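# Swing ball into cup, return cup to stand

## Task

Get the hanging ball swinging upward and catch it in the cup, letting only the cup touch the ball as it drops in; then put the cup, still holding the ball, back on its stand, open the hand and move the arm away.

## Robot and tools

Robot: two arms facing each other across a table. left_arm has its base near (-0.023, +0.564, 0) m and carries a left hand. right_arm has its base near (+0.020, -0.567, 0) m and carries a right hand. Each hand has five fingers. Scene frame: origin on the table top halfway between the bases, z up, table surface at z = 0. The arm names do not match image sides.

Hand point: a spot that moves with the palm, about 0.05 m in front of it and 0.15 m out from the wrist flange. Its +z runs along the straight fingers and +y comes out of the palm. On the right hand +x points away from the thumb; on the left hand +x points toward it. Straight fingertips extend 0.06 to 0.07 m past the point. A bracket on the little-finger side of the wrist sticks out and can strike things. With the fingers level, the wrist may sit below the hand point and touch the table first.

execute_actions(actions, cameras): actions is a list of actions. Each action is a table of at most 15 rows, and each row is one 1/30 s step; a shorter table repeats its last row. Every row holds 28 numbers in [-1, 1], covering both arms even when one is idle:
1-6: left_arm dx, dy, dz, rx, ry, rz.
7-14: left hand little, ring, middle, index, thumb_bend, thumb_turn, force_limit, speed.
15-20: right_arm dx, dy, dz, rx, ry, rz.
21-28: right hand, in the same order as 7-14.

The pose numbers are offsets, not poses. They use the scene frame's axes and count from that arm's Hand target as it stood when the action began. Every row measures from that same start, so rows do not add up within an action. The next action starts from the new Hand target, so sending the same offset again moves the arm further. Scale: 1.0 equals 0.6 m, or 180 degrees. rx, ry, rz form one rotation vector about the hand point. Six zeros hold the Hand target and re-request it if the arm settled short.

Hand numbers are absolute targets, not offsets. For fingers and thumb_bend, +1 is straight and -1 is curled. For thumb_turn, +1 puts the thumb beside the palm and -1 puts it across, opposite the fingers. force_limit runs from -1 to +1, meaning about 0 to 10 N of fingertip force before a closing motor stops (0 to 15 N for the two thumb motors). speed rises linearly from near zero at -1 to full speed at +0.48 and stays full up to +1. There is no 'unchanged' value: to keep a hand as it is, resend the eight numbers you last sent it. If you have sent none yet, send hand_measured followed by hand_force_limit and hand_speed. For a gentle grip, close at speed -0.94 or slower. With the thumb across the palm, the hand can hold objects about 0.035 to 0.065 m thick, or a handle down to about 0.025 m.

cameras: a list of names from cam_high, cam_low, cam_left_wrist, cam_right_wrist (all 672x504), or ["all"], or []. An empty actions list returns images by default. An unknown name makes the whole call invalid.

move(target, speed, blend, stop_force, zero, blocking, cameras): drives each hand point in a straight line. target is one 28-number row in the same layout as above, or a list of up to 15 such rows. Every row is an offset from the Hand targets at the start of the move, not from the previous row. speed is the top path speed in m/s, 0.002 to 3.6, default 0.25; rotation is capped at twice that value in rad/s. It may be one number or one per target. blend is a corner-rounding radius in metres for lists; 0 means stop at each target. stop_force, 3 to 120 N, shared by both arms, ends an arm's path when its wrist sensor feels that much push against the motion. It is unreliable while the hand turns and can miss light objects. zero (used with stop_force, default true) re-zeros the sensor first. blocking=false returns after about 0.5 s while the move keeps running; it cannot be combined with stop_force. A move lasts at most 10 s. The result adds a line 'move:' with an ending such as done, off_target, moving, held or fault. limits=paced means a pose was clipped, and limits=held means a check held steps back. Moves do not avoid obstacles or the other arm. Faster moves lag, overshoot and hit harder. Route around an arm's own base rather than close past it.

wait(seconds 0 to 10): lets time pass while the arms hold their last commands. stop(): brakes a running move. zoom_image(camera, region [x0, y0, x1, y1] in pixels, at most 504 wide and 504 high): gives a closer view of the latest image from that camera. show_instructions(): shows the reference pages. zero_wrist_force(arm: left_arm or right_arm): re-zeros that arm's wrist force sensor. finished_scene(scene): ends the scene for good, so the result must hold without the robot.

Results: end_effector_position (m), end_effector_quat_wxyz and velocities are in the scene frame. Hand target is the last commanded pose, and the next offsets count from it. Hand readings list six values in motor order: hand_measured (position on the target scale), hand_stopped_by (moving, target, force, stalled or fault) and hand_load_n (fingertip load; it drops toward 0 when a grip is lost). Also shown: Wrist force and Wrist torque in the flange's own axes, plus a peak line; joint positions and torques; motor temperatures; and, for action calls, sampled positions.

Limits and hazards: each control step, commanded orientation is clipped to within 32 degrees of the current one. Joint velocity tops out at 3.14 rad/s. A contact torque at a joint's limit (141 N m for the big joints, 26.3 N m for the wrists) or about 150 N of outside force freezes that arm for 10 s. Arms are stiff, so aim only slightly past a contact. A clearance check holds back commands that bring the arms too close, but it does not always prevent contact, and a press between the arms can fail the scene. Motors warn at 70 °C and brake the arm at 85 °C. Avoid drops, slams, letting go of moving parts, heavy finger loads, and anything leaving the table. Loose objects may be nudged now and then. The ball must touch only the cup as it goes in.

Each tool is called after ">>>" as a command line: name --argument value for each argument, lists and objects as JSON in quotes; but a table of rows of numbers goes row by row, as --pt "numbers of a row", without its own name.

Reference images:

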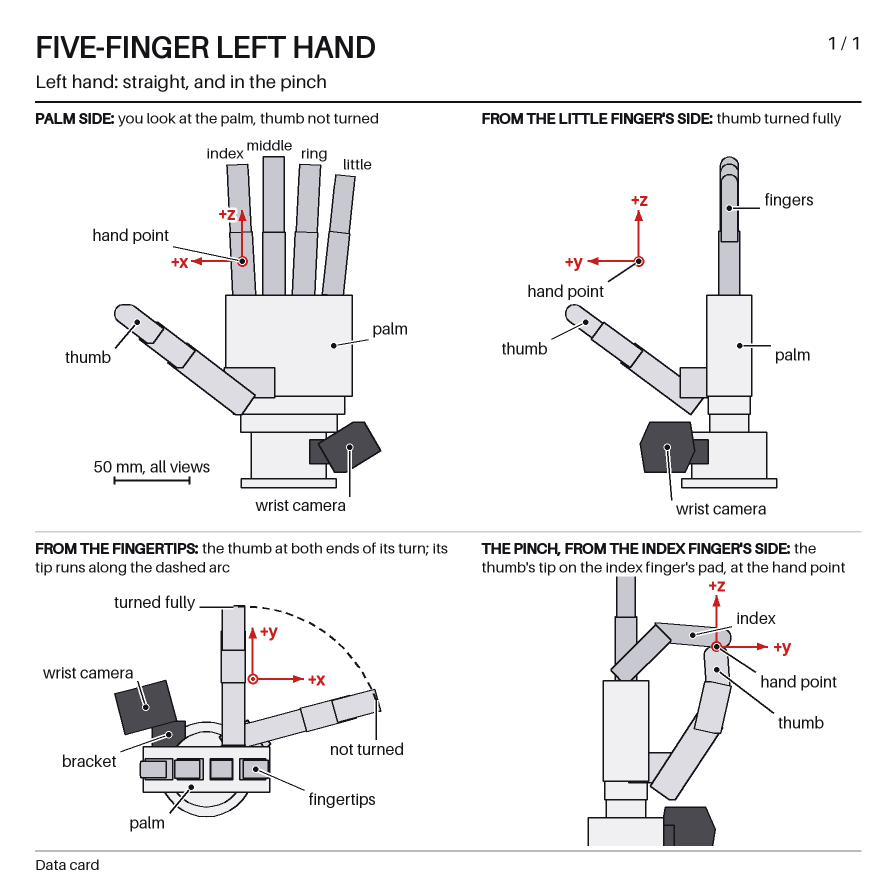

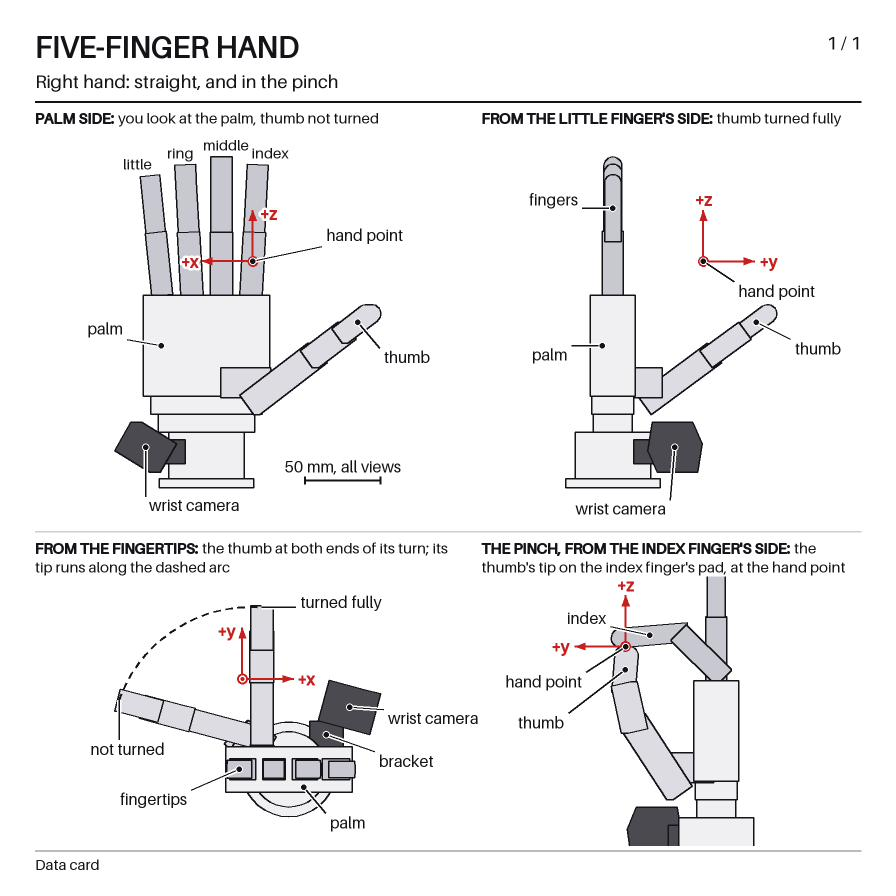

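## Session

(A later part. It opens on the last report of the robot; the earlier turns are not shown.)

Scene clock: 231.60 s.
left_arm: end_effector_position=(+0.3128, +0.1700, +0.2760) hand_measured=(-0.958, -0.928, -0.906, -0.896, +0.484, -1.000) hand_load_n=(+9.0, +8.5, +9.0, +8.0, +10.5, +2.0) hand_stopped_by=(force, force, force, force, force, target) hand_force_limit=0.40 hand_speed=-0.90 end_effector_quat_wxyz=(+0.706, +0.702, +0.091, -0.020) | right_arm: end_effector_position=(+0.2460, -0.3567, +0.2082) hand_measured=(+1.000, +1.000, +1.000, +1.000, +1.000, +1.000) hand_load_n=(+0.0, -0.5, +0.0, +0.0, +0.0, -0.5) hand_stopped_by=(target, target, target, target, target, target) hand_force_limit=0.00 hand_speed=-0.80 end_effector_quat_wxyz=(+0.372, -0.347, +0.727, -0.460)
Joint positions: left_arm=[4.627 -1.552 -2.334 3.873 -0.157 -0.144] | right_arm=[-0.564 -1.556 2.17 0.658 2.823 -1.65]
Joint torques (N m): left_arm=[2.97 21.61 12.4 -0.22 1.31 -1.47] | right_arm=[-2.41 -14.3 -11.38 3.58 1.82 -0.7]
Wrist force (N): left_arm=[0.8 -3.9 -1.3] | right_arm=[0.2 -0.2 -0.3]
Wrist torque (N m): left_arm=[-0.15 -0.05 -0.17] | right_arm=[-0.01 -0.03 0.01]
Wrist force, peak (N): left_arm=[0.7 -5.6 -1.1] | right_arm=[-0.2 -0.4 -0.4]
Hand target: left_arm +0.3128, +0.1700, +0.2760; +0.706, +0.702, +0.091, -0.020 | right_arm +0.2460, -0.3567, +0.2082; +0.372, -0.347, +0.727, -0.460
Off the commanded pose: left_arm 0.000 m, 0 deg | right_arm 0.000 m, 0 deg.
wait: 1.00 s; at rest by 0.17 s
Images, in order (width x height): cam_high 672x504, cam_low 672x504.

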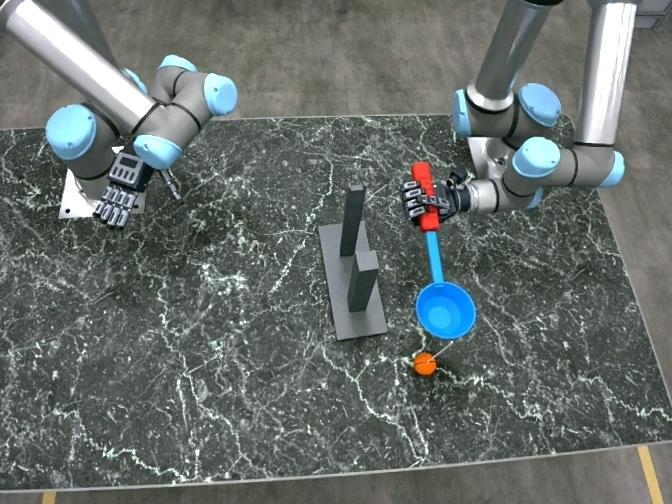

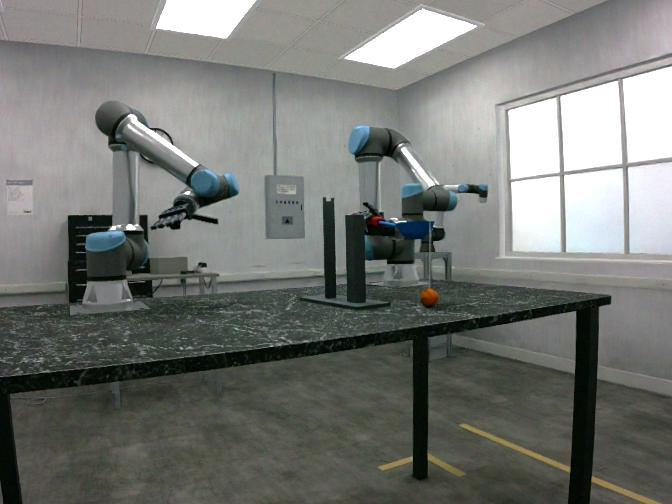

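>>> move --target '[-0.005, -0.0075, 0.015, 0, 0, 0, -0.996, -0.996, -0.996, -0.996, -0.98, -1, 0.4, -0.9, 0, 0, 0, 0, 0, 0, 1, 1, 1, 1, 1, 1, 0, -0.8]' --speed 0.003

>>> move --target '[0, 0, 0.39167, 0, 0, 0, -0.996, -0.996, -0.996, -0.996, -0.98, -1, 0.4, -0.9, 0, 0, 0, 0, 0, 0, 1, 1, 1, 1, 1, 1, 0, -0.8]' --speed 0.1

>>> wait --seconds 0.2 --cameras '["cam_high"]'

>>> wait --seconds 0.23 --cameras '["cam_high"]'

>>> wait --seconds 0.23 --cameras '["cam_high"]'

>>> move --target '[0.005, -0.18017, 0, 0, 0, 0, -0.996, -0.996, -0.996, -0.996, -0.98, -1, 0.4, -0.9, 0, 0, 0, 0, 0, 0, 1, 1, 1, 1, 1, 1, 0, -0.8]' --speed 0.0393

>>> wait --seconds 0.2 --cameras '["cam_high", "cam_low"]'

>>> zoom_image --camera "cam_high" --region '[360, 230, 460, 390]'

>>> wait --seconds 0.23 --cameras '["cam_high"]'

>>> zoom_image --camera "cam_high" --region '[360, 230, 460, 390]'

>>> wait --seconds 0.23 --cameras '["cam_high"]'

>>> zoom_image --camera "cam_high" --region '[360, 230, 460, 390]'

Scene clock: 274.03 s.
left_arm: end_effector_position=(+0.3098, +0.1655, +0.2850) hand_measured=(-0.958, -0.928, -0.906, -0.896, +0.484, -1.000) hand_load_n=(+9.5, +8.5, +8.5, +7.5, +10.5, +2.0) hand_stopped_by=(force, force, force, force, force, target) hand_force_limit=0.40 hand_speed=-0.90 end_effector_quat_wxyz=(+0.706, +0.702, +0.091, -0.020) | right_arm: end_effector_position=(+0.2460, -0.3567, +0.2082) hand_measured=(+1.000, +1.000, +1.000, +1.000, +1.000, +1.000) hand_load_n=(+0.0, +0.0, +0.0, +0.0, +0.0, +0.0) hand_stopped_by=(target, target, target, target, target, target) hand_force_limit=0.00 hand_speed=-0.80 end_effector_quat_wxyz=(+0.372, -0.347, +0.727, -0.460)
Joint positions: left_arm=[4.61 -1.531 -2.323 3.842 -0.174 -0.145] | right_arm=[-0.564 -1.556 2.17 0.658 2.823 -1.65]
Joint torques (N m): left_arm=[-3.52 25.44 26.09 -0.35 -0.71 -0.52] | right_arm=[-3.64 -14 -10.29 3.81 1.88 -0.9]
Wrist force (N): left_arm=[0.4 -4.0 -1.2] | right_arm=[-0.1 -0.5 -0.1]
Wrist torque (N m): left_arm=[-0.16 0.02 -0.18] | right_arm=[-0.06 0.02 -0.02]
Wrist force, peak (N): left_arm=[1.1 -5.7 -0.9] | right_arm=[-0.1 -0.7 -0.7]
Hand target: left_arm +0.3098, +0.1655, +0.2850; +0.706, +0.702, +0.091, -0.020 | right_arm +0.2460, -0.3567, +0.2082; +0.372, -0.347, +0.727, -0.460
Off the commanded pose: left_arm 0.000 m, 0 deg | right_arm 0.000 m, 0 deg.
move: done

Scene clock: 276.80 s.
left_arm: end_effector_position=(+0.3098, +0.1655, +0.5201) hand_measured=(-0.958, -0.928, -0.906, -0.896, +0.484, -1.000) hand_load_n=(+9.0, +8.5, +8.5, +7.5, +10.5, +2.0) hand_stopped_by=(force, force, force, force, force, target) hand_force_limit=0.40 hand_speed=-0.90 end_effector_quat_wxyz=(+0.706, +0.702, +0.091, -0.020) | right_arm: end_effector_position=(+0.2460, -0.3567, +0.2082) hand_measured=(+1.000, +1.000, +1.000, +1.000, +1.000, +1.000) hand_load_n=(+0.0, +0.0, +0.0, +0.0, +0.0, -0.5) hand_stopped_by=(target, target, target, target, target, target) hand_force_limit=0.00 hand_speed=-0.80 end_effector_quat_wxyz=(+0.372, -0.347, +0.727, -0.460)
Joint positions: left_arm=[4.61 -1.303 -1.855 3.146 -0.174 -0.145] | right_arm=[-0.564 -1.556 2.17 0.658 2.823 -1.65]
Joint torques (N m): left_arm=[7.12 0.95 13.56 2.27 1.64 -1.25] | right_arm=[-3.59 -13.76 -9.7 3.76 1.89 -0.85]
Wrist force (N): left_arm=[0.9 -5.1 -1.5] | right_arm=[-0.1 -0.2 0.1]
Wrist torque (N m): left_arm=[-0.23 -0.06 -0.26] | right_arm=[-0.04 0.01 -0.01]
Wrist force, peak (N): left_arm=[1.0 -6.7 -0.9] | right_arm=[0.0 -0.5 -0.3]
Hand target: left_arm +0.3098, +0.1655, +0.5200; +0.706, +0.702, +0.091, -0.020 | right_arm +0.2460, -0.3567, +0.2082; +0.372, -0.347, +0.727, -0.460
Off the commanded pose: left_arm 0.000 m, 0 deg | right_arm 0.000 m, 0 deg.
move: done

Scene clock: 277.00 s.
left_arm: end_effector_position=(+0.3098, +0.1655, +0.5200) hand_measured=(-0.958, -0.928, -0.906, -0.896, +0.484, -1.000) hand_load_n=(+9.0, +8.5, +8.5, +7.5, +10.5, +2.0) hand_stopped_by=(force, force, force, force, force, target) hand_force_limit=0.40 hand_speed=-0.90 end_effector_quat_wxyz=(+0.706, +0.702, +0.091, -0.020) | right_arm: end_effector_position=(+0.2460, -0.3567, +0.2082) hand_measured=(+1.000, +1.000, +1.000, +1.000, +1.000, +1.000) hand_load_n=(+0.0, -0.5, +0.0, +0.0, +0.0, +0.0) hand_stopped_by=(target, target, target, target, target, target) hand_force_limit=0.00 hand_speed=-0.80 end_effector_quat_wxyz=(+0.372, -0.347, +0.727, -0.460)
Joint positions: left_arm=[4.61 -1.303 -1.856 3.146 -0.174 -0.145] | right_arm=[-0.564 -1.556 2.17 0.658 2.823 -1.65]
Joint torques (N m): left_arm=[6.15 -0.77 11.64 2.22 1.45 -1.28] | right_arm=[-3.6 -14.37 -10.39 3.75 1.97 -0.85]
Wrist force (N): left_arm=[0.6 -4.7 -1.4] | right_arm=[-0.2 -0.2 0.0]
Wrist torque (N m): left_arm=[-0.20 -0.01 -0.26] | right_arm=[-0.04 0.03 -0.02]
Wrist force, peak (N): left_arm=[0.9 -5.5 -1.3] | right_arm=[-0.2 -0.1 -0.4]
Hand target: left_arm +0.3098, +0.1655, +0.5200; +0.706, +0.702, +0.091, -0.020 | right_arm +0.2460, -0.3567, +0.2082; +0.372, -0.347, +0.727, -0.460
Off the commanded pose: left_arm 0.000 m, 0 deg | right_arm 0.000 m, 0 deg.
wait: 0.20 s; at rest by 0.17 s
Images, in order (width x height): cam_high 672x504.

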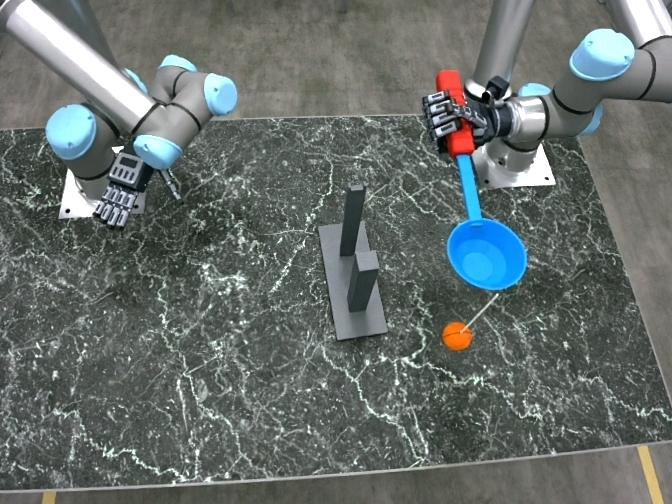

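Scene clock: 277.23 s.
left_arm: end_effector_position=(+0.3098, +0.1655, +0.5200) hand_measured=(-0.958, -0.928, -0.906, -0.896, +0.484, -1.000) hand_load_n=(+9.5, +8.5, +8.5, +7.5, +11.0, +2.0) hand_stopped_by=(force, force, force, force, force, target) hand_force_limit=0.40 hand_speed=-0.90 end_effector_quat_wxyz=(+0.706, +0.702, +0.091, -0.020) | right_arm: end_effector_position=(+0.2460, -0.3567, +0.2082) hand_measured=(+1.000, +1.000, +1.000, +1.000, +1.000, +1.000) hand_load_n=(+0.0, +0.0, +0.0, +0.0, +0.0, +0.0) hand_stopped_by=(target, target, target, target, target, target) hand_force_limit=0.00 hand_speed=-0.80 end_effector_quat_wxyz=(+0.372, -0.347, +0.727, -0.460)
Joint positions: left_arm=[4.61 -1.303 -1.856 3.146 -0.174 -0.145] | right_arm=[-0.564 -1.556 2.17 0.658 2.823 -1.65]
Joint torques (N m): left_arm=[6.76 0.4 12.8 2.2 1.29 -1.47] | right_arm=[-3.75 -13.81 -10.17 3.77 1.91 -0.79]
Wrist force (N): left_arm=[0.9 -3.6 -1.5] | right_arm=[-0.2 0.1 0.2]
Wrist torque (N m): left_arm=[-0.16 -0.07 -0.24] | right_arm=[0.01 0.01 0.00]
Wrist force, peak (N): left_arm=[1.1 -5.4 -0.9] | right_arm=[-0.4 -0.1 -0.3]
Hand target: left_arm +0.3098, +0.1655, +0.5200; +0.706, +0.702, +0.091, -0.020 | right_arm +0.2460, -0.3567, +0.2082; +0.372, -0.347, +0.727, -0.460
Off the commanded pose: left_arm 0.000 m, 0 deg | right_arm 0.000 m, 0 deg.
wait: 0.23 s; at rest by 0.17 s
Images, in order (width x height): cam_high 672x504.

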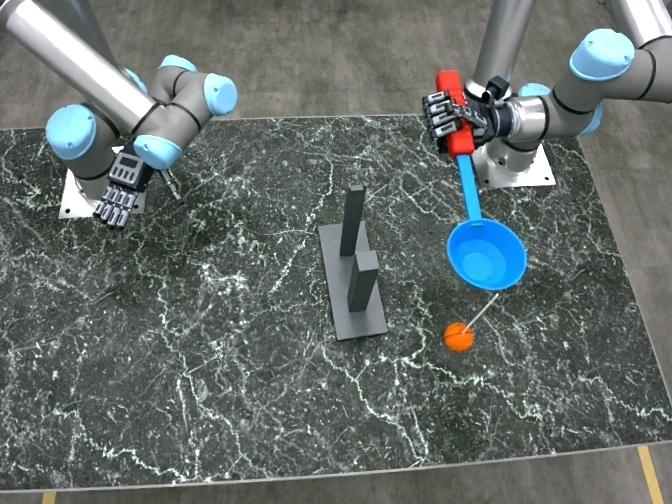

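Scene clock: 277.47 s.
left_arm: end_effector_position=(+0.3098, +0.1655, +0.5200) hand_measured=(-0.958, -0.928, -0.906, -0.896, +0.484, -1.000) hand_load_n=(+9.5, +8.5, +8.5, +7.5, +11.0, +2.0) hand_stopped_by=(force, force, force, force, force, target) hand_force_limit=0.40 hand_speed=-0.90 end_effector_quat_wxyz=(+0.706, +0.702, +0.091, -0.020) | right_arm: end_effector_position=(+0.2460, -0.3567, +0.2082) hand_measured=(+1.000, +1.000, +1.000, +1.000, +1.000, +1.000) hand_load_n=(+0.0, +0.0, +0.0, +0.0, +0.0, -0.5) hand_stopped_by=(target, target, target, target, target, target) hand_force_limit=0.00 hand_speed=-0.80 end_effector_quat_wxyz=(+0.372, -0.347, +0.727, -0.460)
Joint positions: left_arm=[4.61 -1.303 -1.856 3.146 -0.174 -0.145] | right_arm=[-0.564 -1.556 2.17 0.658 2.823 -1.65]
Joint torques (N m): left_arm=[4.95 -1.68 13.11 1.94 1.2 -1.51] | right_arm=[-3.81 -13.72 -9.78 3.73 1.88 -0.81]
Wrist force (N): left_arm=[1.0 -5.5 -1.1] | right_arm=[0.3 -0.3 -0.2]
Wrist torque (N m): left_arm=[-0.23 -0.06 -0.23] | right_arm=[-0.03 -0.04 0.00]
Wrist force, peak (N): left_arm=[1.0 -5.6 -1.2] | right_arm=[0.3 -0.3 -0.2]
Hand target: left_arm +0.3098, +0.1655, +0.5200; +0.706, +0.702, +0.091, -0.020 | right_arm +0.2460, -0.3567, +0.2082; +0.372, -0.347, +0.727, -0.460
Off the commanded pose: left_arm 0.000 m, 0 deg | right_arm 0.000 m, 0 deg.
wait: 0.23 s; at rest by 0.17 s
Images, in order (width x height): cam_high 672x504.

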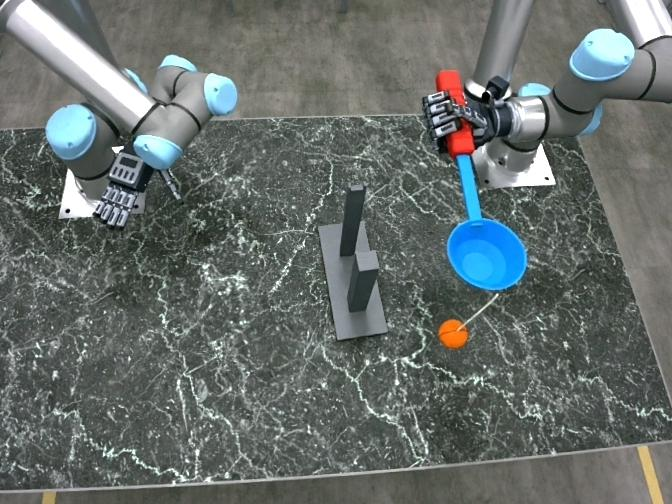

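Scene clock: 280.53 s.
left_arm: end_effector_position=(+0.3129, +0.0573, +0.5201) hand_measured=(-0.958, -0.928, -0.906, -0.896, +0.484, -1.000) hand_load_n=(+9.5, +8.5, +8.5, +7.5, +10.5, +2.0) hand_stopped_by=(force, force, force, force, force, target) hand_force_limit=0.40 hand_speed=-0.90 end_effector_quat_wxyz=(+0.706, +0.702, +0.091, -0.020) | right_arm: end_effector_position=(+0.2460, -0.3567, +0.2082) hand_measured=(+1.000, +1.000, +1.000, +1.000, +1.000, +1.000) hand_load_n=(+0.0, +0.0, +0.0, +0.0, +0.0, -0.5) hand_stopped_by=(target, target, target, target, target, target) hand_force_limit=0.00 hand_speed=-0.80 end_effector_quat_wxyz=(+0.372, -0.347, +0.727, -0.460)
Joint positions: left_arm=[4.278 -1.479 -1.714 3.188 -0.506 -0.154] | right_arm=[-0.564 -1.556 2.17 0.658 2.823 -1.65]
Joint torques (N m): left_arm=[6.92 33.14 11.95 1.29 1.94 -1.04] | right_arm=[-3.03 -14.7 -9.59 3.72 1.98 -0.97]
Wrist force (N): left_arm=[0.9 -5.2 -1.2] | right_arm=[0.0 -0.1 0.0]
Wrist torque (N m): left_arm=[-0.21 -0.05 -0.15] | right_arm=[-0.02 0.00 -0.01]
Wrist force, peak (N): left_arm=[1.0 -5.7 -1.1] | right_arm=[-0.1 -0.5 -0.4]
Hand target: left_arm +0.3128, +0.0574, +0.5200; +0.706, +0.702, +0.091, -0.020 | right_arm +0.2460, -0.3567, +0.2082; +0.372, -0.347, +0.727, -0.460
Off the commanded pose: left_arm 0.000 m, 0 deg | right_arm 0.000 m, 0 deg.
move: done

Scene clock: 280.73 s.
left_arm: end_effector_position=(+0.3128, +0.0573, +0.5200) hand_measured=(-0.958, -0.928, -0.906, -0.896, +0.484, -1.000) hand_load_n=(+9.5, +8.5, +8.5, +7.5, +11.0, +2.0) hand_stopped_by=(force, force, force, force, force, target) hand_force_limit=0.40 hand_speed=-0.90 end_effector_quat_wxyz=(+0.706, +0.702, +0.091, -0.020) | right_arm: end_effector_position=(+0.2460, -0.3567, +0.2082) hand_measured=(+1.000, +1.000, +1.000, +1.000, +1.000, +1.000) hand_load_n=(+0.0, +0.0, +0.0, +0.0, +0.0, -0.5) hand_stopped_by=(target, target, target, target, target, target) hand_force_limit=0.00 hand_speed=-0.80 end_effector_quat_wxyz=(+0.372, -0.347, +0.727, -0.460)
Joint positions: left_arm=[4.278 -1.479 -1.714 3.188 -0.506 -0.154] | right_arm=[-0.564 -1.556 2.17 0.658 2.823 -1.65]
Joint torques (N m): left_arm=[6.86 32.34 13.64 0.29 1.3 -0.88] | right_arm=[-3.76 -14.2 -9.86 3.67 1.96 -0.88]
Wrist force (N): left_arm=[0.9 -5.5 -0.9] | right_arm=[0.2 0.0 -0.1]
Wrist torque (N m): left_arm=[-0.26 -0.06 -0.15] | right_arm=[0.01 -0.03 0.00]
Wrist force, peak (N): left_arm=[0.9 -5.5 -0.9] | right_arm=[-0.2 -0.6 -0.4]
Hand target: left_arm +0.3128, +0.0574, +0.5200; +0.706, +0.702, +0.091, -0.020 | right_arm +0.2460, -0.3567, +0.2082; +0.372, -0.347, +0.727, -0.460
Off the commanded pose: left_arm 0.000 m, 0 deg | right_arm 0.000 m, 0 deg.
wait: 0.20 s; at rest by 0.17 s
Images, in order (width x height): cam_high 672x504, cam_low 672x504.

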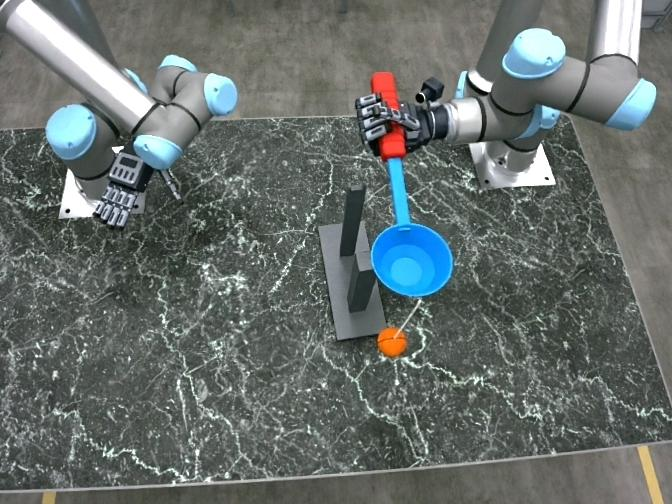

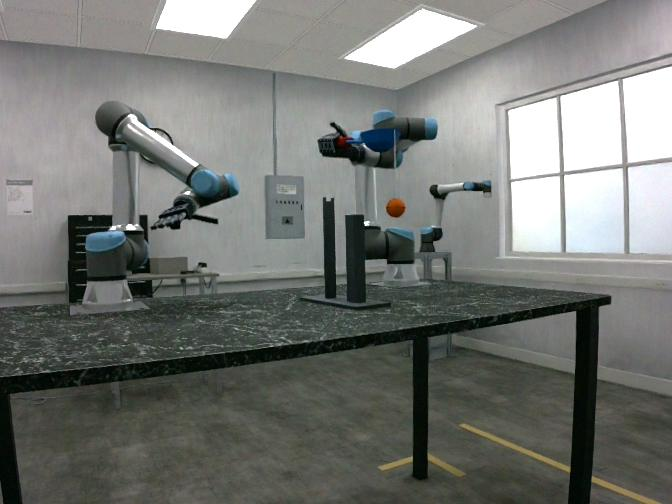

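Scaled by 3.150 from the camera's 672x504 image, which has a finer 960x720 frame.

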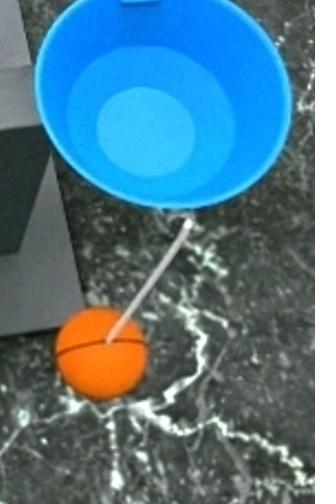

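Scene clock: 280.97 s.
left_arm: end_effector_position=(+0.3128, +0.0574, +0.5200) hand_measured=(-0.958, -0.928, -0.906, -0.896, +0.484, -1.000) hand_load_n=(+9.0, +8.5, +8.5, +7.5, +11.0, +2.0) hand_stopped_by=(force, force, force, force, force, target) hand_force_limit=0.40 hand_speed=-0.90 end_effector_quat_wxyz=(+0.706, +0.702, +0.091, -0.020) | right_arm: end_effector_position=(+0.2460, -0.3567, +0.2082) hand_measured=(+1.000, +1.000, +1.000, +1.000, +1.000, +1.000) hand_load_n=(-0.5, +0.0, +0.0, +0.0, +0.0, +0.0) hand_stopped_by=(target, target, target, target, target, target) hand_force_limit=0.00 hand_speed=-0.80 end_effector_quat_wxyz=(+0.372, -0.347, +0.727, -0.460)
Joint positions: left_arm=[4.278 -1.479 -1.714 3.188 -0.506 -0.154] | right_arm=[-0.564 -1.556 2.17 0.658 2.823 -1.65]
Joint torques (N m): left_arm=[7.08 33.37 14.33 0.21 0.92 -0.41] | right_arm=[-3.91 -13.87 -9.92 3.59 1.82 -0.9]
Wrist force (N): left_arm=[0.9 -4.8 -1.1] | right_arm=[-0.2 0.1 -0.1]
Wrist torque (N m): left_arm=[-0.24 -0.06 -0.15] | right_arm=[0.02 0.02 -0.01]
Wrist force, peak (N): left_arm=[0.8 -5.6 -0.8] | right_arm=[-0.4 -0.4 -0.4]
Hand target: left_arm +0.3128, +0.0574, +0.5200; +0.706, +0.702, +0.091, -0.020 | right_arm +0.2460, -0.3567, +0.2082; +0.372, -0.347, +0.727, -0.460
Off the commanded pose: left_arm 0.000 m, 0 deg | right_arm 0.000 m, 0 deg.
wait: 0.23 s; at rest by 0.17 s
Images, in order (width x height): cam_high 672x504.

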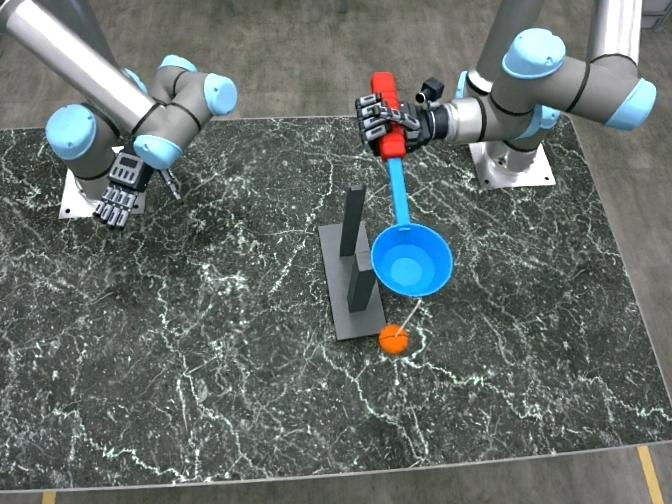

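Scaled by 3.150 from the camera's 672x504 image, which has a finer 960x720 frame.

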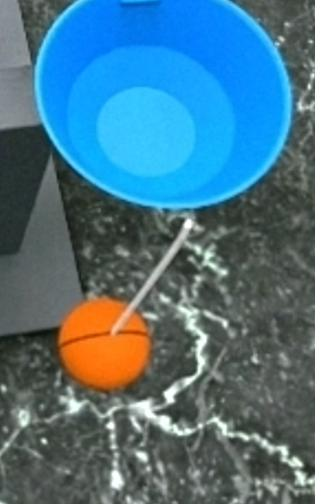

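Scene clock: 281.20 s.
left_arm: end_effector_position=(+0.3128, +0.0574, +0.5200) hand_measured=(-0.958, -0.928, -0.906, -0.896, +0.484, -1.000) hand_load_n=(+9.5, +8.5, +8.5, +7.5, +10.5, +2.0) hand_stopped_by=(force, force, force, force, force, target) hand_force_limit=0.40 hand_speed=-0.90 end_effector_quat_wxyz=(+0.706, +0.702, +0.091, -0.020) | right_arm: end_effector_position=(+0.2460, -0.3567, +0.2082) hand_measured=(+1.000, +1.000, +1.000, +1.000, +1.000, +1.000) hand_load_n=(+0.0, +0.0, +0.0, +0.0, +0.0, -0.5) hand_stopped_by=(target, target, target, target, target, target) hand_force_limit=0.00 hand_speed=-0.80 end_effector_quat_wxyz=(+0.372, -0.347, +0.727, -0.460)
Joint positions: left_arm=[4.278 -1.479 -1.714 3.188 -0.506 -0.154] | right_arm=[-0.564 -1.556 2.17 0.658 2.823 -1.65]
Joint torques (N m): left_arm=[6.39 33.04 12.79 0.1 0.71 -0.15] | right_arm=[-3.72 -13.72 -10.24 3.78 1.93 -0.83]
Wrist force (N): left_arm=[0.9 -3.7 -1.5] | right_arm=[-0.2 -0.2 -0.2]
Wrist torque (N m): left_arm=[-0.18 -0.07 -0.15] | right_arm=[-0.01 0.02 -0.02]
Wrist force, peak (N): left_arm=[1.0 -5.6 -1.0] | right_arm=[-0.2 -0.2 -0.2]
Hand target: left_arm +0.3128, +0.0574, +0.5200; +0.706, +0.702, +0.091, -0.020 | right_arm +0.2460, -0.3567, +0.2082; +0.372, -0.347, +0.727, -0.460
Off the commanded pose: left_arm 0.000 m, 0 deg | right_arm 0.000 m, 0 deg.
wait: 0.23 s; at rest by 0.17 s
Images, in order (width x height): cam_high 672x504.

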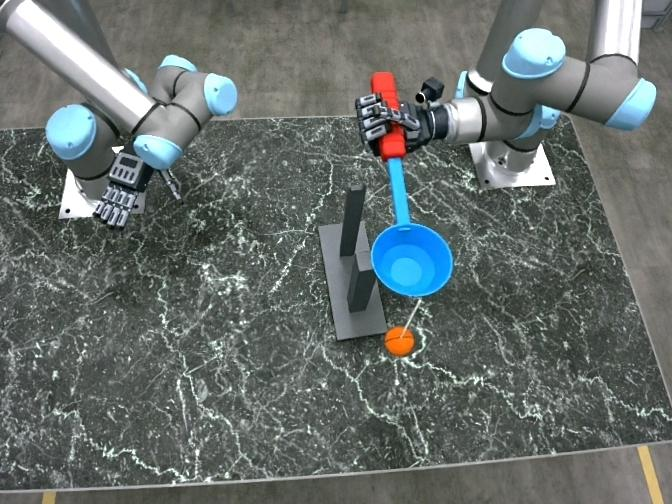

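Scaled by 3.150 from the camera's 672x504 image, which has a finer 960x720 frame.

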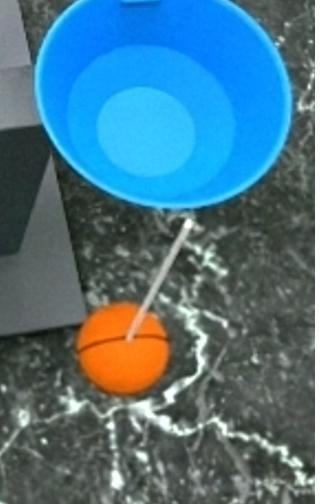

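>>> move --pt "0 0.18767 0 0 0 0 -0.996 -0.996 -0.996 -0.996 -0.98 -1 0.4 -0.9 0 0 0 0 0 0 1 1 1 1 1 1 0 -0.8" --pt "0 0.18767 -0.38667 0 0 0 -0.996 -0.996 -0.996 -0.996 -0.98 -1 0.4 -0.9 0 0 0 0 0 0 1 1 1 1 1 1 0 -0.8" --pt "0 0.18767 -0.41333 0 0 0 -0.996 -0.996 -0.996 -0.996 -0.98 -1 0.4 -0.9 0 0 0 0 0 0 1 1 1 1 1 1 0 -0.8" --speed '[0.12, 0.15, 0.03]'

>>> wait --seconds 1.5

>>> move --target '[0, 0, 0.00667, 0, 0, 0, -0.996, -0.996, -0.996, -0.996, -0.98, -1, 0.4, -0.9, 0, 0, 0, 0, 0, 0, 1, 1, 1, 1, 1, 1, 0, -0.8]' --speed 0.003

>>> wait --seconds 0.3 --cameras '["cam_high"]'

>>> zoom_image --camera "cam_high" --region '[360, 250, 500, 390]'

>>> wait --seconds 0.5 --cameras '["cam_high"]'

>>> zoom_image --camera "cam_high" --region '[360, 250, 500, 390]'

Scene clock: 315.27 s.
left_arm: end_effector_position=(+0.3128, +0.1700, +0.2719) hand_measured=(-0.958, -0.928, -0.906, -0.896, +0.484, -1.000) hand_load_n=(+9.0, +8.5, +8.5, +7.5, +11.0, +2.0) hand_stopped_by=(force, force, force, force, force, target) hand_force_limit=0.40 hand_speed=-0.90 end_effector_quat_wxyz=(+0.706, +0.702, +0.091, -0.020) | right_arm: end_effector_position=(+0.2460, -0.3567, +0.2082) hand_measured=(+1.000, +1.000, +1.000, +1.000, +1.000, +1.000) hand_load_n=(+0.0, +0.0, +0.0, +0.0, +0.0, -0.5) hand_stopped_by=(target, target, target, target, target, target) hand_force_limit=0.00 hand_speed=-0.80 end_effector_quat_wxyz=(+0.372, -0.347, +0.727, -0.460)
Joint positions: left_arm=[4.627 -1.561 -2.34 3.887 -0.157 -0.144] | right_arm=[-0.564 -1.556 2.17 0.658 2.823 -1.65]
Joint torques (N m): left_arm=[-3.85 30.2 15.83 -0.21 0.03 -1.5] | right_arm=[-3.68 -14.52 -9.75 3.62 1.95 -1.01]
Wrist force (N): left_arm=[0.6 -4.3 -1.0] | right_arm=[-0.2 -0.2 -0.1]
Wrist torque (N m): left_arm=[-0.19 0.00 -0.07] | right_arm=[-0.02 0.03 -0.02]
Wrist force, peak (N): left_arm=[1.1 -7.4 -0.9] | right_arm=[-0.6 -0.5 -0.3]
Hand target: left_arm +0.3128, +0.1700, +0.2720; +0.706, +0.702, +0.091, -0.020 | right_arm +0.2460, -0.3567, +0.2082; +0.372, -0.347, +0.727, -0.460
Off the commanded pose: left_arm 0.000 m, 0 deg | right_arm 0.000 m, 0 deg.
move: done

Scene clock: 316.77 s.
left_arm: end_effector_position=(+0.3128, +0.1700, +0.2720) hand_measured=(-0.958, -0.928, -0.906, -0.896, +0.484, -1.000) hand_load_n=(+9.0, +8.5, +8.5, +7.5, +11.0, +2.0) hand_stopped_by=(force, force, force, force, force, target) hand_force_limit=0.40 hand_speed=-0.90 end_effector_quat_wxyz=(+0.706, +0.702, +0.091, -0.020) | right_arm: end_effector_position=(+0.2460, -0.3567, +0.2082) hand_measured=(+1.000, +1.000, +1.000, +1.000, +1.000, +1.000) hand_load_n=(+0.0, +0.0, +0.0, +0.0, +0.0, -0.5) hand_stopped_by=(target, target, target, target, target, target) hand_force_limit=0.00 hand_speed=-0.80 end_effector_quat_wxyz=(+0.372, -0.347, +0.727, -0.460)
Joint positions: left_arm=[4.627 -1.561 -2.34 3.887 -0.157 -0.144] | right_arm=[-0.564 -1.556 2.17 0.658 2.823 -1.65]
Joint torques (N m): left_arm=[-6.59 29.34 27.4 -0.55 -1.13 2.19] | right_arm=[-4 -14.17 -9.12 3.74 1.96 -1.04]
Wrist force (N): left_arm=[0.5 -3.5 -1.2] | right_arm=[-0.3 -0.3 -0.4]
Wrist torque (N m): left_arm=[-0.16 -0.01 -0.06] | right_arm=[-0.01 0.05 -0.02]
Wrist force, peak (N): left_arm=[0.9 -5.3 -0.9] | right_arm=[-0.4 -0.4 -0.1]
Hand target: left_arm +0.3128, +0.1700, +0.2720; +0.706, +0.702, +0.091, -0.020 | right_arm +0.2460, -0.3567, +0.2082; +0.372, -0.347, +0.727, -0.460
Off the commanded pose: left_arm 0.000 m, 0 deg | right_arm 0.000 m, 0 deg.
wait: 1.50 s; at rest by 0.17 s

Scene clock: 318.33 s.
left_arm: end_effector_position=(+0.3128, +0.1700, +0.2760) hand_measured=(-0.958, -0.928, -0.906, -0.896, +0.484, -1.000) hand_load_n=(+9.0, +8.5, +8.5, +7.5, +11.0, +2.0) hand_stopped_by=(force, force, force, force, force, target) hand_force_limit=0.40 hand_speed=-0.90 end_effector_quat_wxyz=(+0.706, +0.702, +0.091, -0.020) | right_arm: end_effector_position=(+0.2460, -0.3567, +0.2082) hand_measured=(+1.000, +1.000, +1.000, +1.000, +1.000, +1.000) hand_load_n=(+0.0, +0.0, +0.0, +0.0, +0.0, -0.5) hand_stopped_by=(target, target, target, target, target, target) hand_force_limit=0.00 hand_speed=-0.80 end_effector_quat_wxyz=(+0.372, -0.347, +0.727, -0.460)
Joint positions: left_arm=[4.627 -1.552 -2.334 3.873 -0.157 -0.144] | right_arm=[-0.564 -1.556 2.17 0.658 2.823 -1.65]
Joint torques (N m): left_arm=[-7.13 23.96 27.11 -0.32 -1.28 0.35] | right_arm=[-4.33 -14.15 -9.22 3.65 1.87 -1.02]
Wrist force (N): left_arm=[0.6 -4.9 -1.0] | right_arm=[0.0 0.0 -0.2]
Wrist torque (N m): left_arm=[-0.17 0.01 -0.17] | right_arm=[0.01 0.00 0.00]
Wrist force, peak (N): left_arm=[1.0 -5.4 -0.8] | right_arm=[0.0 -0.3 -0.5]
Hand target: left_arm +0.3128, +0.1700, +0.2760; +0.706, +0.702, +0.091, -0.020 | right_arm +0.2460, -0.3567, +0.2082; +0.372, -0.347, +0.727, -0.460
Off the commanded pose: left_arm 0.000 m, 0 deg | right_arm 0.000 m, 0 deg.
move: done

Scene clock: 318.63 s.
left_arm: end_effector_position=(+0.3128, +0.1700, +0.2760) hand_measured=(-0.958, -0.928, -0.906, -0.896, +0.484, -1.000) hand_load_n=(+9.0, +8.5, +8.5, +7.5, +10.5, +2.0) hand_stopped_by=(force, force, force, force, force, target) hand_force_limit=0.40 hand_speed=-0.90 end_effector_quat_wxyz=(+0.706, +0.702, +0.091, -0.020) | right_arm: end_effector_position=(+0.2460, -0.3567, +0.2082) hand_measured=(+1.000, +1.000, +1.000, +1.000, +1.000, +1.000) hand_load_n=(+0.0, +0.0, +0.0, -0.5, +0.0, -0.5) hand_stopped_by=(target, target, target, target, target, target) hand_force_limit=0.00 hand_speed=-0.80 end_effector_quat_wxyz=(+0.372, -0.347, +0.727, -0.460)
Joint positions: left_arm=[4.627 -1.552 -2.334 3.873 -0.157 -0.144] | right_arm=[-0.564 -1.556 2.17 0.658 2.823 -1.65]
Joint torques (N m): left_arm=[-7.37 18.91 24.01 1.32 -1.15 2.28] | right_arm=[-4.41 -13.88 -9.53 3.79 1.99 -1.01]
Wrist force (N): left_arm=[0.7 -5.0 -1.1] | right_arm=[0.3 0.2 -0.2]
Wrist torque (N m): left_arm=[-0.20 -0.02 -0.16] | right_arm=[0.03 -0.03 0.02]
Wrist force, peak (N): left_arm=[0.7 -5.1 -0.8] | right_arm=[0.1 -0.2 -0.6]
Hand target: left_arm +0.3128, +0.1700, +0.2760; +0.706, +0.702, +0.091, -0.020 | right_arm +0.2460, -0.3567, +0.2082; +0.372, -0.347, +0.727, -0.460
Off the commanded pose: left_arm 0.000 m, 0 deg | right_arm 0.000 m, 0 deg.
wait: 0.30 s; at rest by 0.17 s
Images, in order (width x height): cam_high 672x504.

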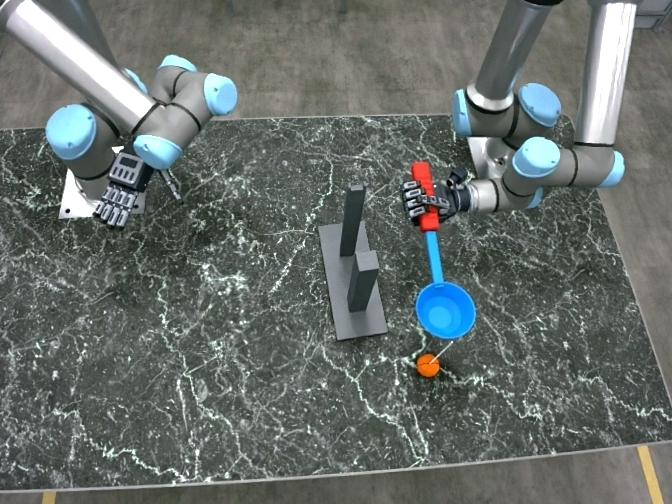

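Scaled by 3.600 from the camera's 672x504 image, which has a finer 960x720 frame.

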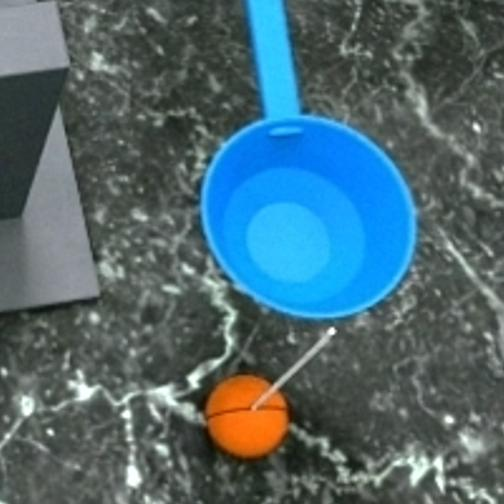

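Scene clock: 319.13 s.
left_arm: end_effector_position=(+0.3128, +0.1700, +0.2761) hand_measured=(-0.958, -0.928, -0.906, -0.896, +0.484, -1.000) hand_load_n=(+9.0, +8.5, +8.5, +7.5, +11.0, +2.0) hand_stopped_by=(force, force, force, force, force, target) hand_force_limit=0.40 hand_speed=-0.90 end_effector_quat_wxyz=(+0.706, +0.702, +0.091, -0.020) | right_arm: end_effector_position=(+0.2460, -0.3567, +0.2082) hand_measured=(+1.000, +1.000, +1.000, +1.000, +1.000, +1.000) hand_load_n=(+0.0, +0.0, +0.0, +0.0, +0.0, -0.5) hand_stopped_by=(target, target, target, target, target, target) hand_force_limit=0.00 hand_speed=-0.80 end_effector_quat_wxyz=(+0.372, -0.347, +0.727, -0.460)
Joint positions: left_arm=[4.627 -1.552 -2.334 3.873 -0.157 -0.144] | right_arm=[-0.564 -1.556 2.17 0.658 2.823 -1.65]
Joint torques (N m): left_arm=[-6.07 9.17 21.13 2.06 -1.24 2.59] | right_arm=[-4.56 -13.94 -8.88 3.7 2.03 -1.12]
Wrist force (N): left_arm=[0.9 -4.5 -0.9] | right_arm=[-0.3 -0.2 -0.2]
Wrist torque (N m): left_arm=[-0.18 -0.03 -0.16] | right_arm=[-0.03 0.05 -0.03]
Wrist force, peak (N): left_arm=[1.0 -5.4 -1.0] | right_arm=[-0.4 0.0 -0.4]
Hand target: left_arm +0.3128, +0.1700, +0.2760; +0.706, +0.702, +0.091, -0.020 | right_arm +0.2460, -0.3567, +0.2082; +0.372, -0.347, +0.727, -0.460
Off the commanded pose: left_arm 0.000 m, 0 deg | right_arm 0.000 m, 0 deg.
wait: 0.50 s; at rest by 0.17 s
Images, in order (width x height): cam_high 672x504.

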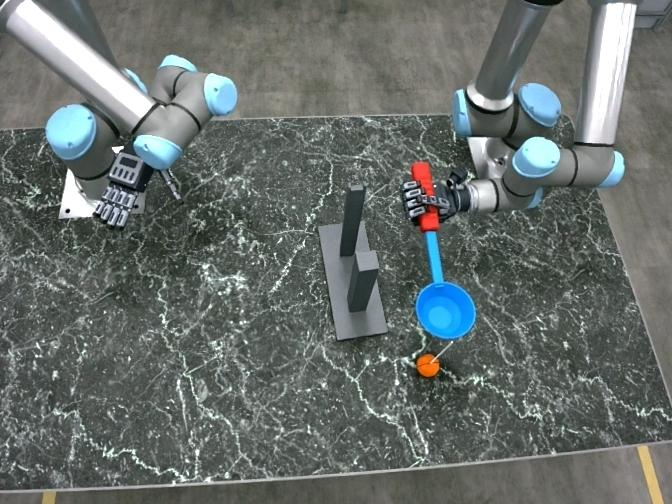

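Scaled by 3.600 from the camera's 672x504 image, which has a finer 960x720 frame.

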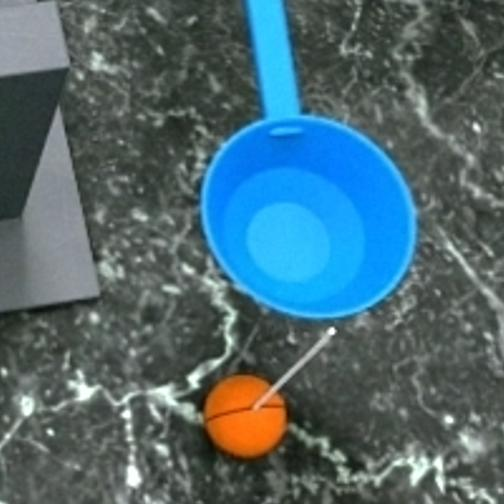

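>>> move --target '[0.001, 0.0055, 0, 0, 0, 0, -0.996, -0.996, -0.996, -0.996, -0.98, -1, 0.4, -0.9, 0, 0, 0, 0, 0, 0, 1, 1, 1, 1, 1, 1, 0, -0.8]' --speed 0.005

>>> move --target '[0, 0, 0.015, 0, 0, 0, -0.996, -0.996, -0.996, -0.996, -0.98, -1, 0.4, -0.9, 0, 0, 0, 0, 0, 0, 1, 1, 1, 1, 1, 1, 0, -0.8]' --speed 0.003 --cameras '["cam_high"]'

>>> zoom_image --camera "cam_high" --region '[360, 250, 500, 390]'

>>> wait --seconds 0.23 --cameras '["cam_high"]'

>>> zoom_image --camera "cam_high" --region '[360, 250, 500, 390]'

>>> wait --seconds 0.23 --cameras '["cam_high"]'

>>> zoom_image --camera "cam_high" --region '[360, 250, 500, 390]'

Scene clock: 344.47 s.
left_arm: end_effector_position=(+0.3134, +0.1733, +0.2760) hand_measured=(-0.958, -0.928, -0.906, -0.896, +0.484, -1.000) hand_load_n=(+9.0, +8.5, +8.5, +7.0, +10.5, +2.0) hand_stopped_by=(force, force, force, force, force, target) hand_force_limit=0.40 hand_speed=-0.90 end_effector_quat_wxyz=(+0.706, +0.702, +0.091, -0.020) | right_arm: end_effector_position=(+0.2460, -0.3567, +0.2082) hand_measured=(+1.000, +1.000, +1.000, +1.000, +1.000, +1.000) hand_load_n=(+0.0, +0.0, +0.0, +0.0, +0.0, +0.0) hand_stopped_by=(target, target, target, target, target, target) hand_force_limit=0.00 hand_speed=-0.80 end_effector_quat_wxyz=(+0.372, -0.347, +0.727, -0.460)
Joint positions: left_arm=[4.639 -1.549 -2.337 3.871 -0.145 -0.143] | right_arm=[-0.564 -1.556 2.17 0.658 2.823 -1.65]
Joint torques (N m): left_arm=[-2.32 27.7 8.73 -0.34 0.49 2.53] | right_arm=[-4.45 -13.98 -8.73 3.68 2.04 -1.2]
Wrist force (N): left_arm=[0.7 -4.2 -1.1] | right_arm=[0.0 -0.7 -0.1]
Wrist torque (N m): left_arm=[-0.18 -0.03 -0.28] | right_arm=[-0.10 0.00 -0.01]
Wrist force, peak (N): left_arm=[1.0 -5.8 -0.8] | right_arm=[-0.2 -0.5 -0.5]
Hand target: left_arm +0.3134, +0.1733, +0.2760; +0.706, +0.702, +0.091, -0.020 | right_arm +0.2460, -0.3567, +0.2082; +0.372, -0.347, +0.727, -0.460
Off the commanded pose: left_arm 0.000 m, 0 deg | right_arm 0.000 m, 0 deg.
move: done

Scene clock: 347.70 s.
left_arm: end_effector_position=(+0.3134, +0.1733, +0.2850) hand_measured=(-0.958, -0.928, -0.906, -0.896, +0.484, -1.000) hand_load_n=(+9.5, +8.5, +8.5, +8.0, +10.5, +2.0) hand_stopped_by=(force, force, force, force, force, target) hand_force_limit=0.40 hand_speed=-0.90 end_effector_quat_wxyz=(+0.706, +0.702, +0.091, -0.020) | right_arm: end_effector_position=(+0.2460, -0.3567, +0.2082) hand_measured=(+1.000, +1.000, +1.000, +1.000, +1.000, +1.000) hand_load_n=(+0.0, +0.0, +0.0, +0.0, +0.0, +0.0) hand_stopped_by=(target, target, target, target, target, target) hand_force_limit=0.00 hand_speed=-0.80 end_effector_quat_wxyz=(+0.372, -0.347, +0.727, -0.460)
Joint positions: left_arm=[4.639 -1.53 -2.325 3.84 -0.145 -0.143] | right_arm=[-0.564 -1.556 2.17 0.658 2.823 -1.65]
Joint torques (N m): left_arm=[-7.25 24.63 26.2 0.03 -1.18 0.63] | right_arm=[-4.64 -14.31 -8.51 3.72 1.92 -1.26]
Wrist force (N): left_arm=[0.5 -3.8 -1.3] | right_arm=[0.0 -0.4 0.0]
Wrist torque (N m): left_arm=[-0.16 -0.01 -0.28] | right_arm=[-0.05 -0.01 -0.01]
Wrist force, peak (N): left_arm=[0.6 -5.7 -0.8] | right_arm=[-0.5 -0.1 -0.4]
Hand target: left_arm +0.3134, +0.1733, +0.2850; +0.706, +0.702, +0.091, -0.020 | right_arm +0.2460, -0.3567, +0.2082; +0.372, -0.347, +0.727, -0.460
Off the commanded pose: left_arm 0.000 m, 0 deg | right_arm 0.000 m, 0 deg.
move: done
Images, in order (width x height): cam_high 672x504.

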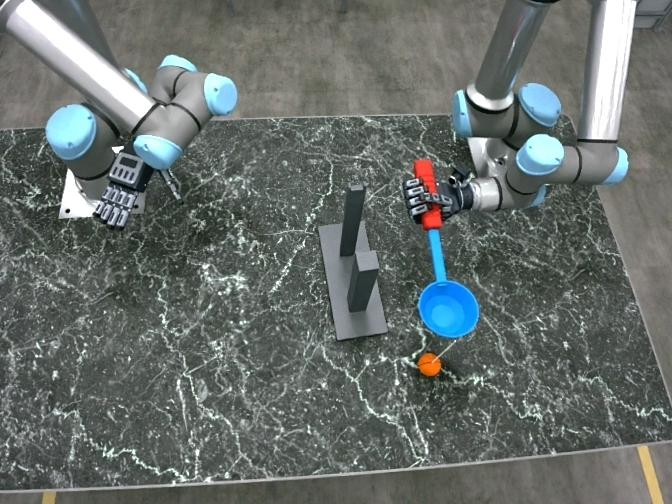

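Scaled by 3.600 from the camera's 672x504 image, which has a finer 960x720 frame.

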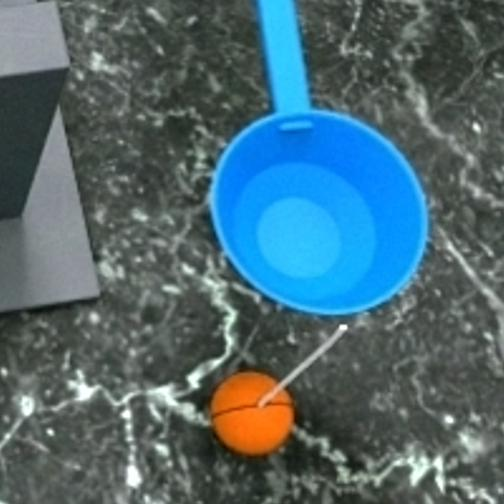

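Scene clock: 347.93 s.
left_arm: end_effector_position=(+0.3134, +0.1733, +0.2850) hand_measured=(-0.958, -0.928, -0.906, -0.896, +0.484, -1.000) hand_load_n=(+9.0, +8.5, +8.5, +7.5, +10.5, +2.0) hand_stopped_by=(force, force, force, force, force, target) hand_force_limit=0.40 hand_speed=-0.90 end_effector_quat_wxyz=(+0.706, +0.702, +0.091, -0.020) | right_arm: end_effector_position=(+0.2460, -0.3567, +0.2082) hand_measured=(+1.000, +1.000, +1.000, +1.000, +1.000, +1.000) hand_load_n=(+0.0, +0.0, +0.0, -0.5, +0.0, +0.0) hand_stopped_by=(target, target, target, target, target, target) hand_force_limit=0.00 hand_speed=-0.80 end_effector_quat_wxyz=(+0.372, -0.347, +0.727, -0.460)
Joint positions: left_arm=[4.639 -1.53 -2.325 3.84 -0.145 -0.143] | right_arm=[-0.564 -1.556 2.17 0.658 2.823 -1.65]
Joint torques (N m): left_arm=[-6.2 20.33 26.44 0.7 -1.29 2.28] | right_arm=[-4.6 -13.87 -8.92 3.71 1.86 -1.16]
Wrist force (N): left_arm=[0.8 -4.3 -1.1] | right_arm=[-0.2 -0.1 -0.3]
Wrist torque (N m): left_arm=[-0.22 -0.03 -0.27] | right_arm=[0.01 0.03 -0.01]
Wrist force, peak (N): left_arm=[0.7 -5.5 -0.7] | right_arm=[0.6 0.0 -0.5]
Hand target: left_arm +0.3134, +0.1733, +0.2850; +0.706, +0.702, +0.091, -0.020 | right_arm +0.2460, -0.3567, +0.2082; +0.372, -0.347, +0.727, -0.460
Off the commanded pose: left_arm 0.000 m, 0 deg | right_arm 0.000 m, 0 deg.
wait: 0.23 s; at rest by 0.17 s
Images, in order (width x height): cam_high 672x504.

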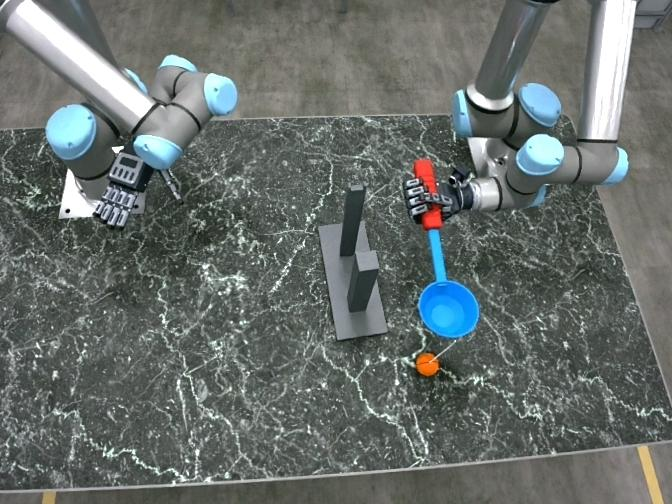

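Scaled by 3.600 from the camera's 672x504 image, which has a finer 960x720 frame.

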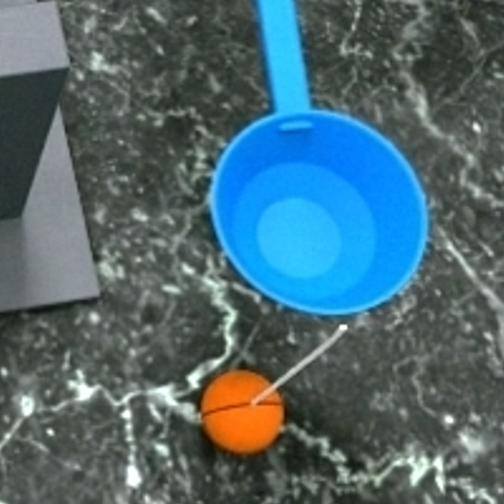

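Scene clock: 348.17 s.
left_arm: end_effector_position=(+0.3134, +0.1733, +0.2851) hand_measured=(-0.958, -0.928, -0.906, -0.896, +0.484, -1.000) hand_load_n=(+9.0, +8.5, +8.5, +8.0, +11.0, +2.0) hand_stopped_by=(force, force, force, force, force, target) hand_force_limit=0.40 hand_speed=-0.90 end_effector_quat_wxyz=(+0.706, +0.702, +0.091, -0.020) | right_arm: end_effector_position=(+0.2460, -0.3567, +0.2082) hand_measured=(+1.000, +1.000, +1.000, +1.000, +1.000, +1.000) hand_load_n=(+0.0, +0.0, +0.0, +0.0, +0.0, -0.5) hand_stopped_by=(target, target, target, target, target, target) hand_force_limit=0.00 hand_speed=-0.80 end_effector_quat_wxyz=(+0.372, -0.347, +0.727, -0.460)
Joint positions: left_arm=[4.639 -1.53 -2.325 3.84 -0.145 -0.143] | right_arm=[-0.564 -1.556 2.17 0.658 2.823 -1.65]
Joint torques (N m): left_arm=[-4.61 14.94 23.1 1.62 -0.99 2.56] | right_arm=[-4.37 -13.87 -8.7 3.55 2.03 -1.2]
Wrist force (N): left_arm=[0.8 -5.4 -0.7] | right_arm=[0.1 -0.3 -0.1]
Wrist torque (N m): left_arm=[-0.24 -0.02 -0.26] | right_arm=[-0.05 -0.01 -0.01]
Wrist force, peak (N): left_arm=[0.9 -5.4 -1.0] | right_arm=[-0.1 -0.4 -0.5]
Hand target: left_arm +0.3134, +0.1733, +0.2850; +0.706, +0.702, +0.091, -0.020 | right_arm +0.2460, -0.3567, +0.2082; +0.372, -0.347, +0.727, -0.460
Off the commanded pose: left_arm 0.000 m, 0 deg | right_arm 0.000 m, 0 deg.
wait: 0.23 s; at rest by 0.17 s
Images, in order (width x height): cam_high 672x504.

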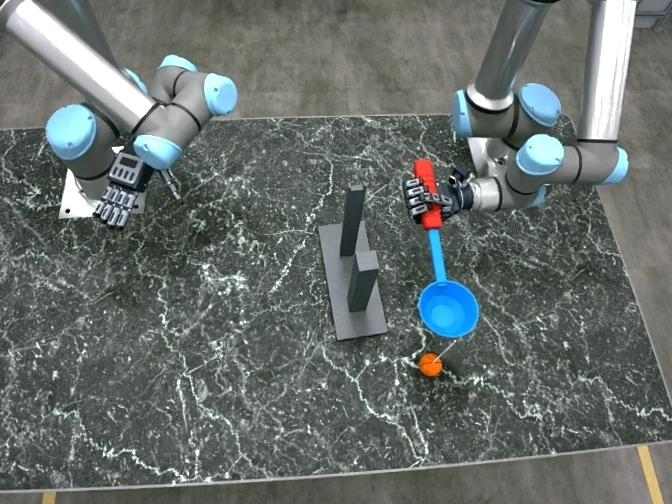

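Scaled by 3.600 from the camera's 672x504 image, which has a finer 960x720 frame.

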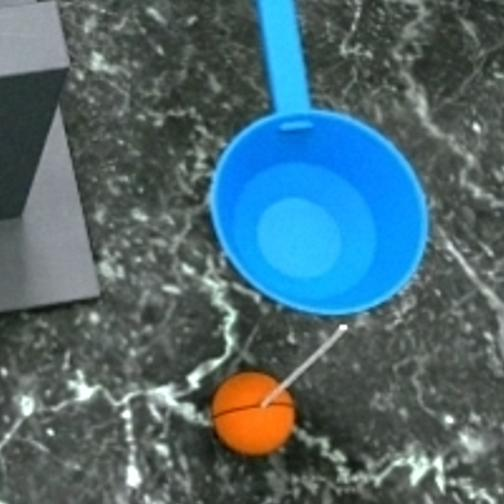

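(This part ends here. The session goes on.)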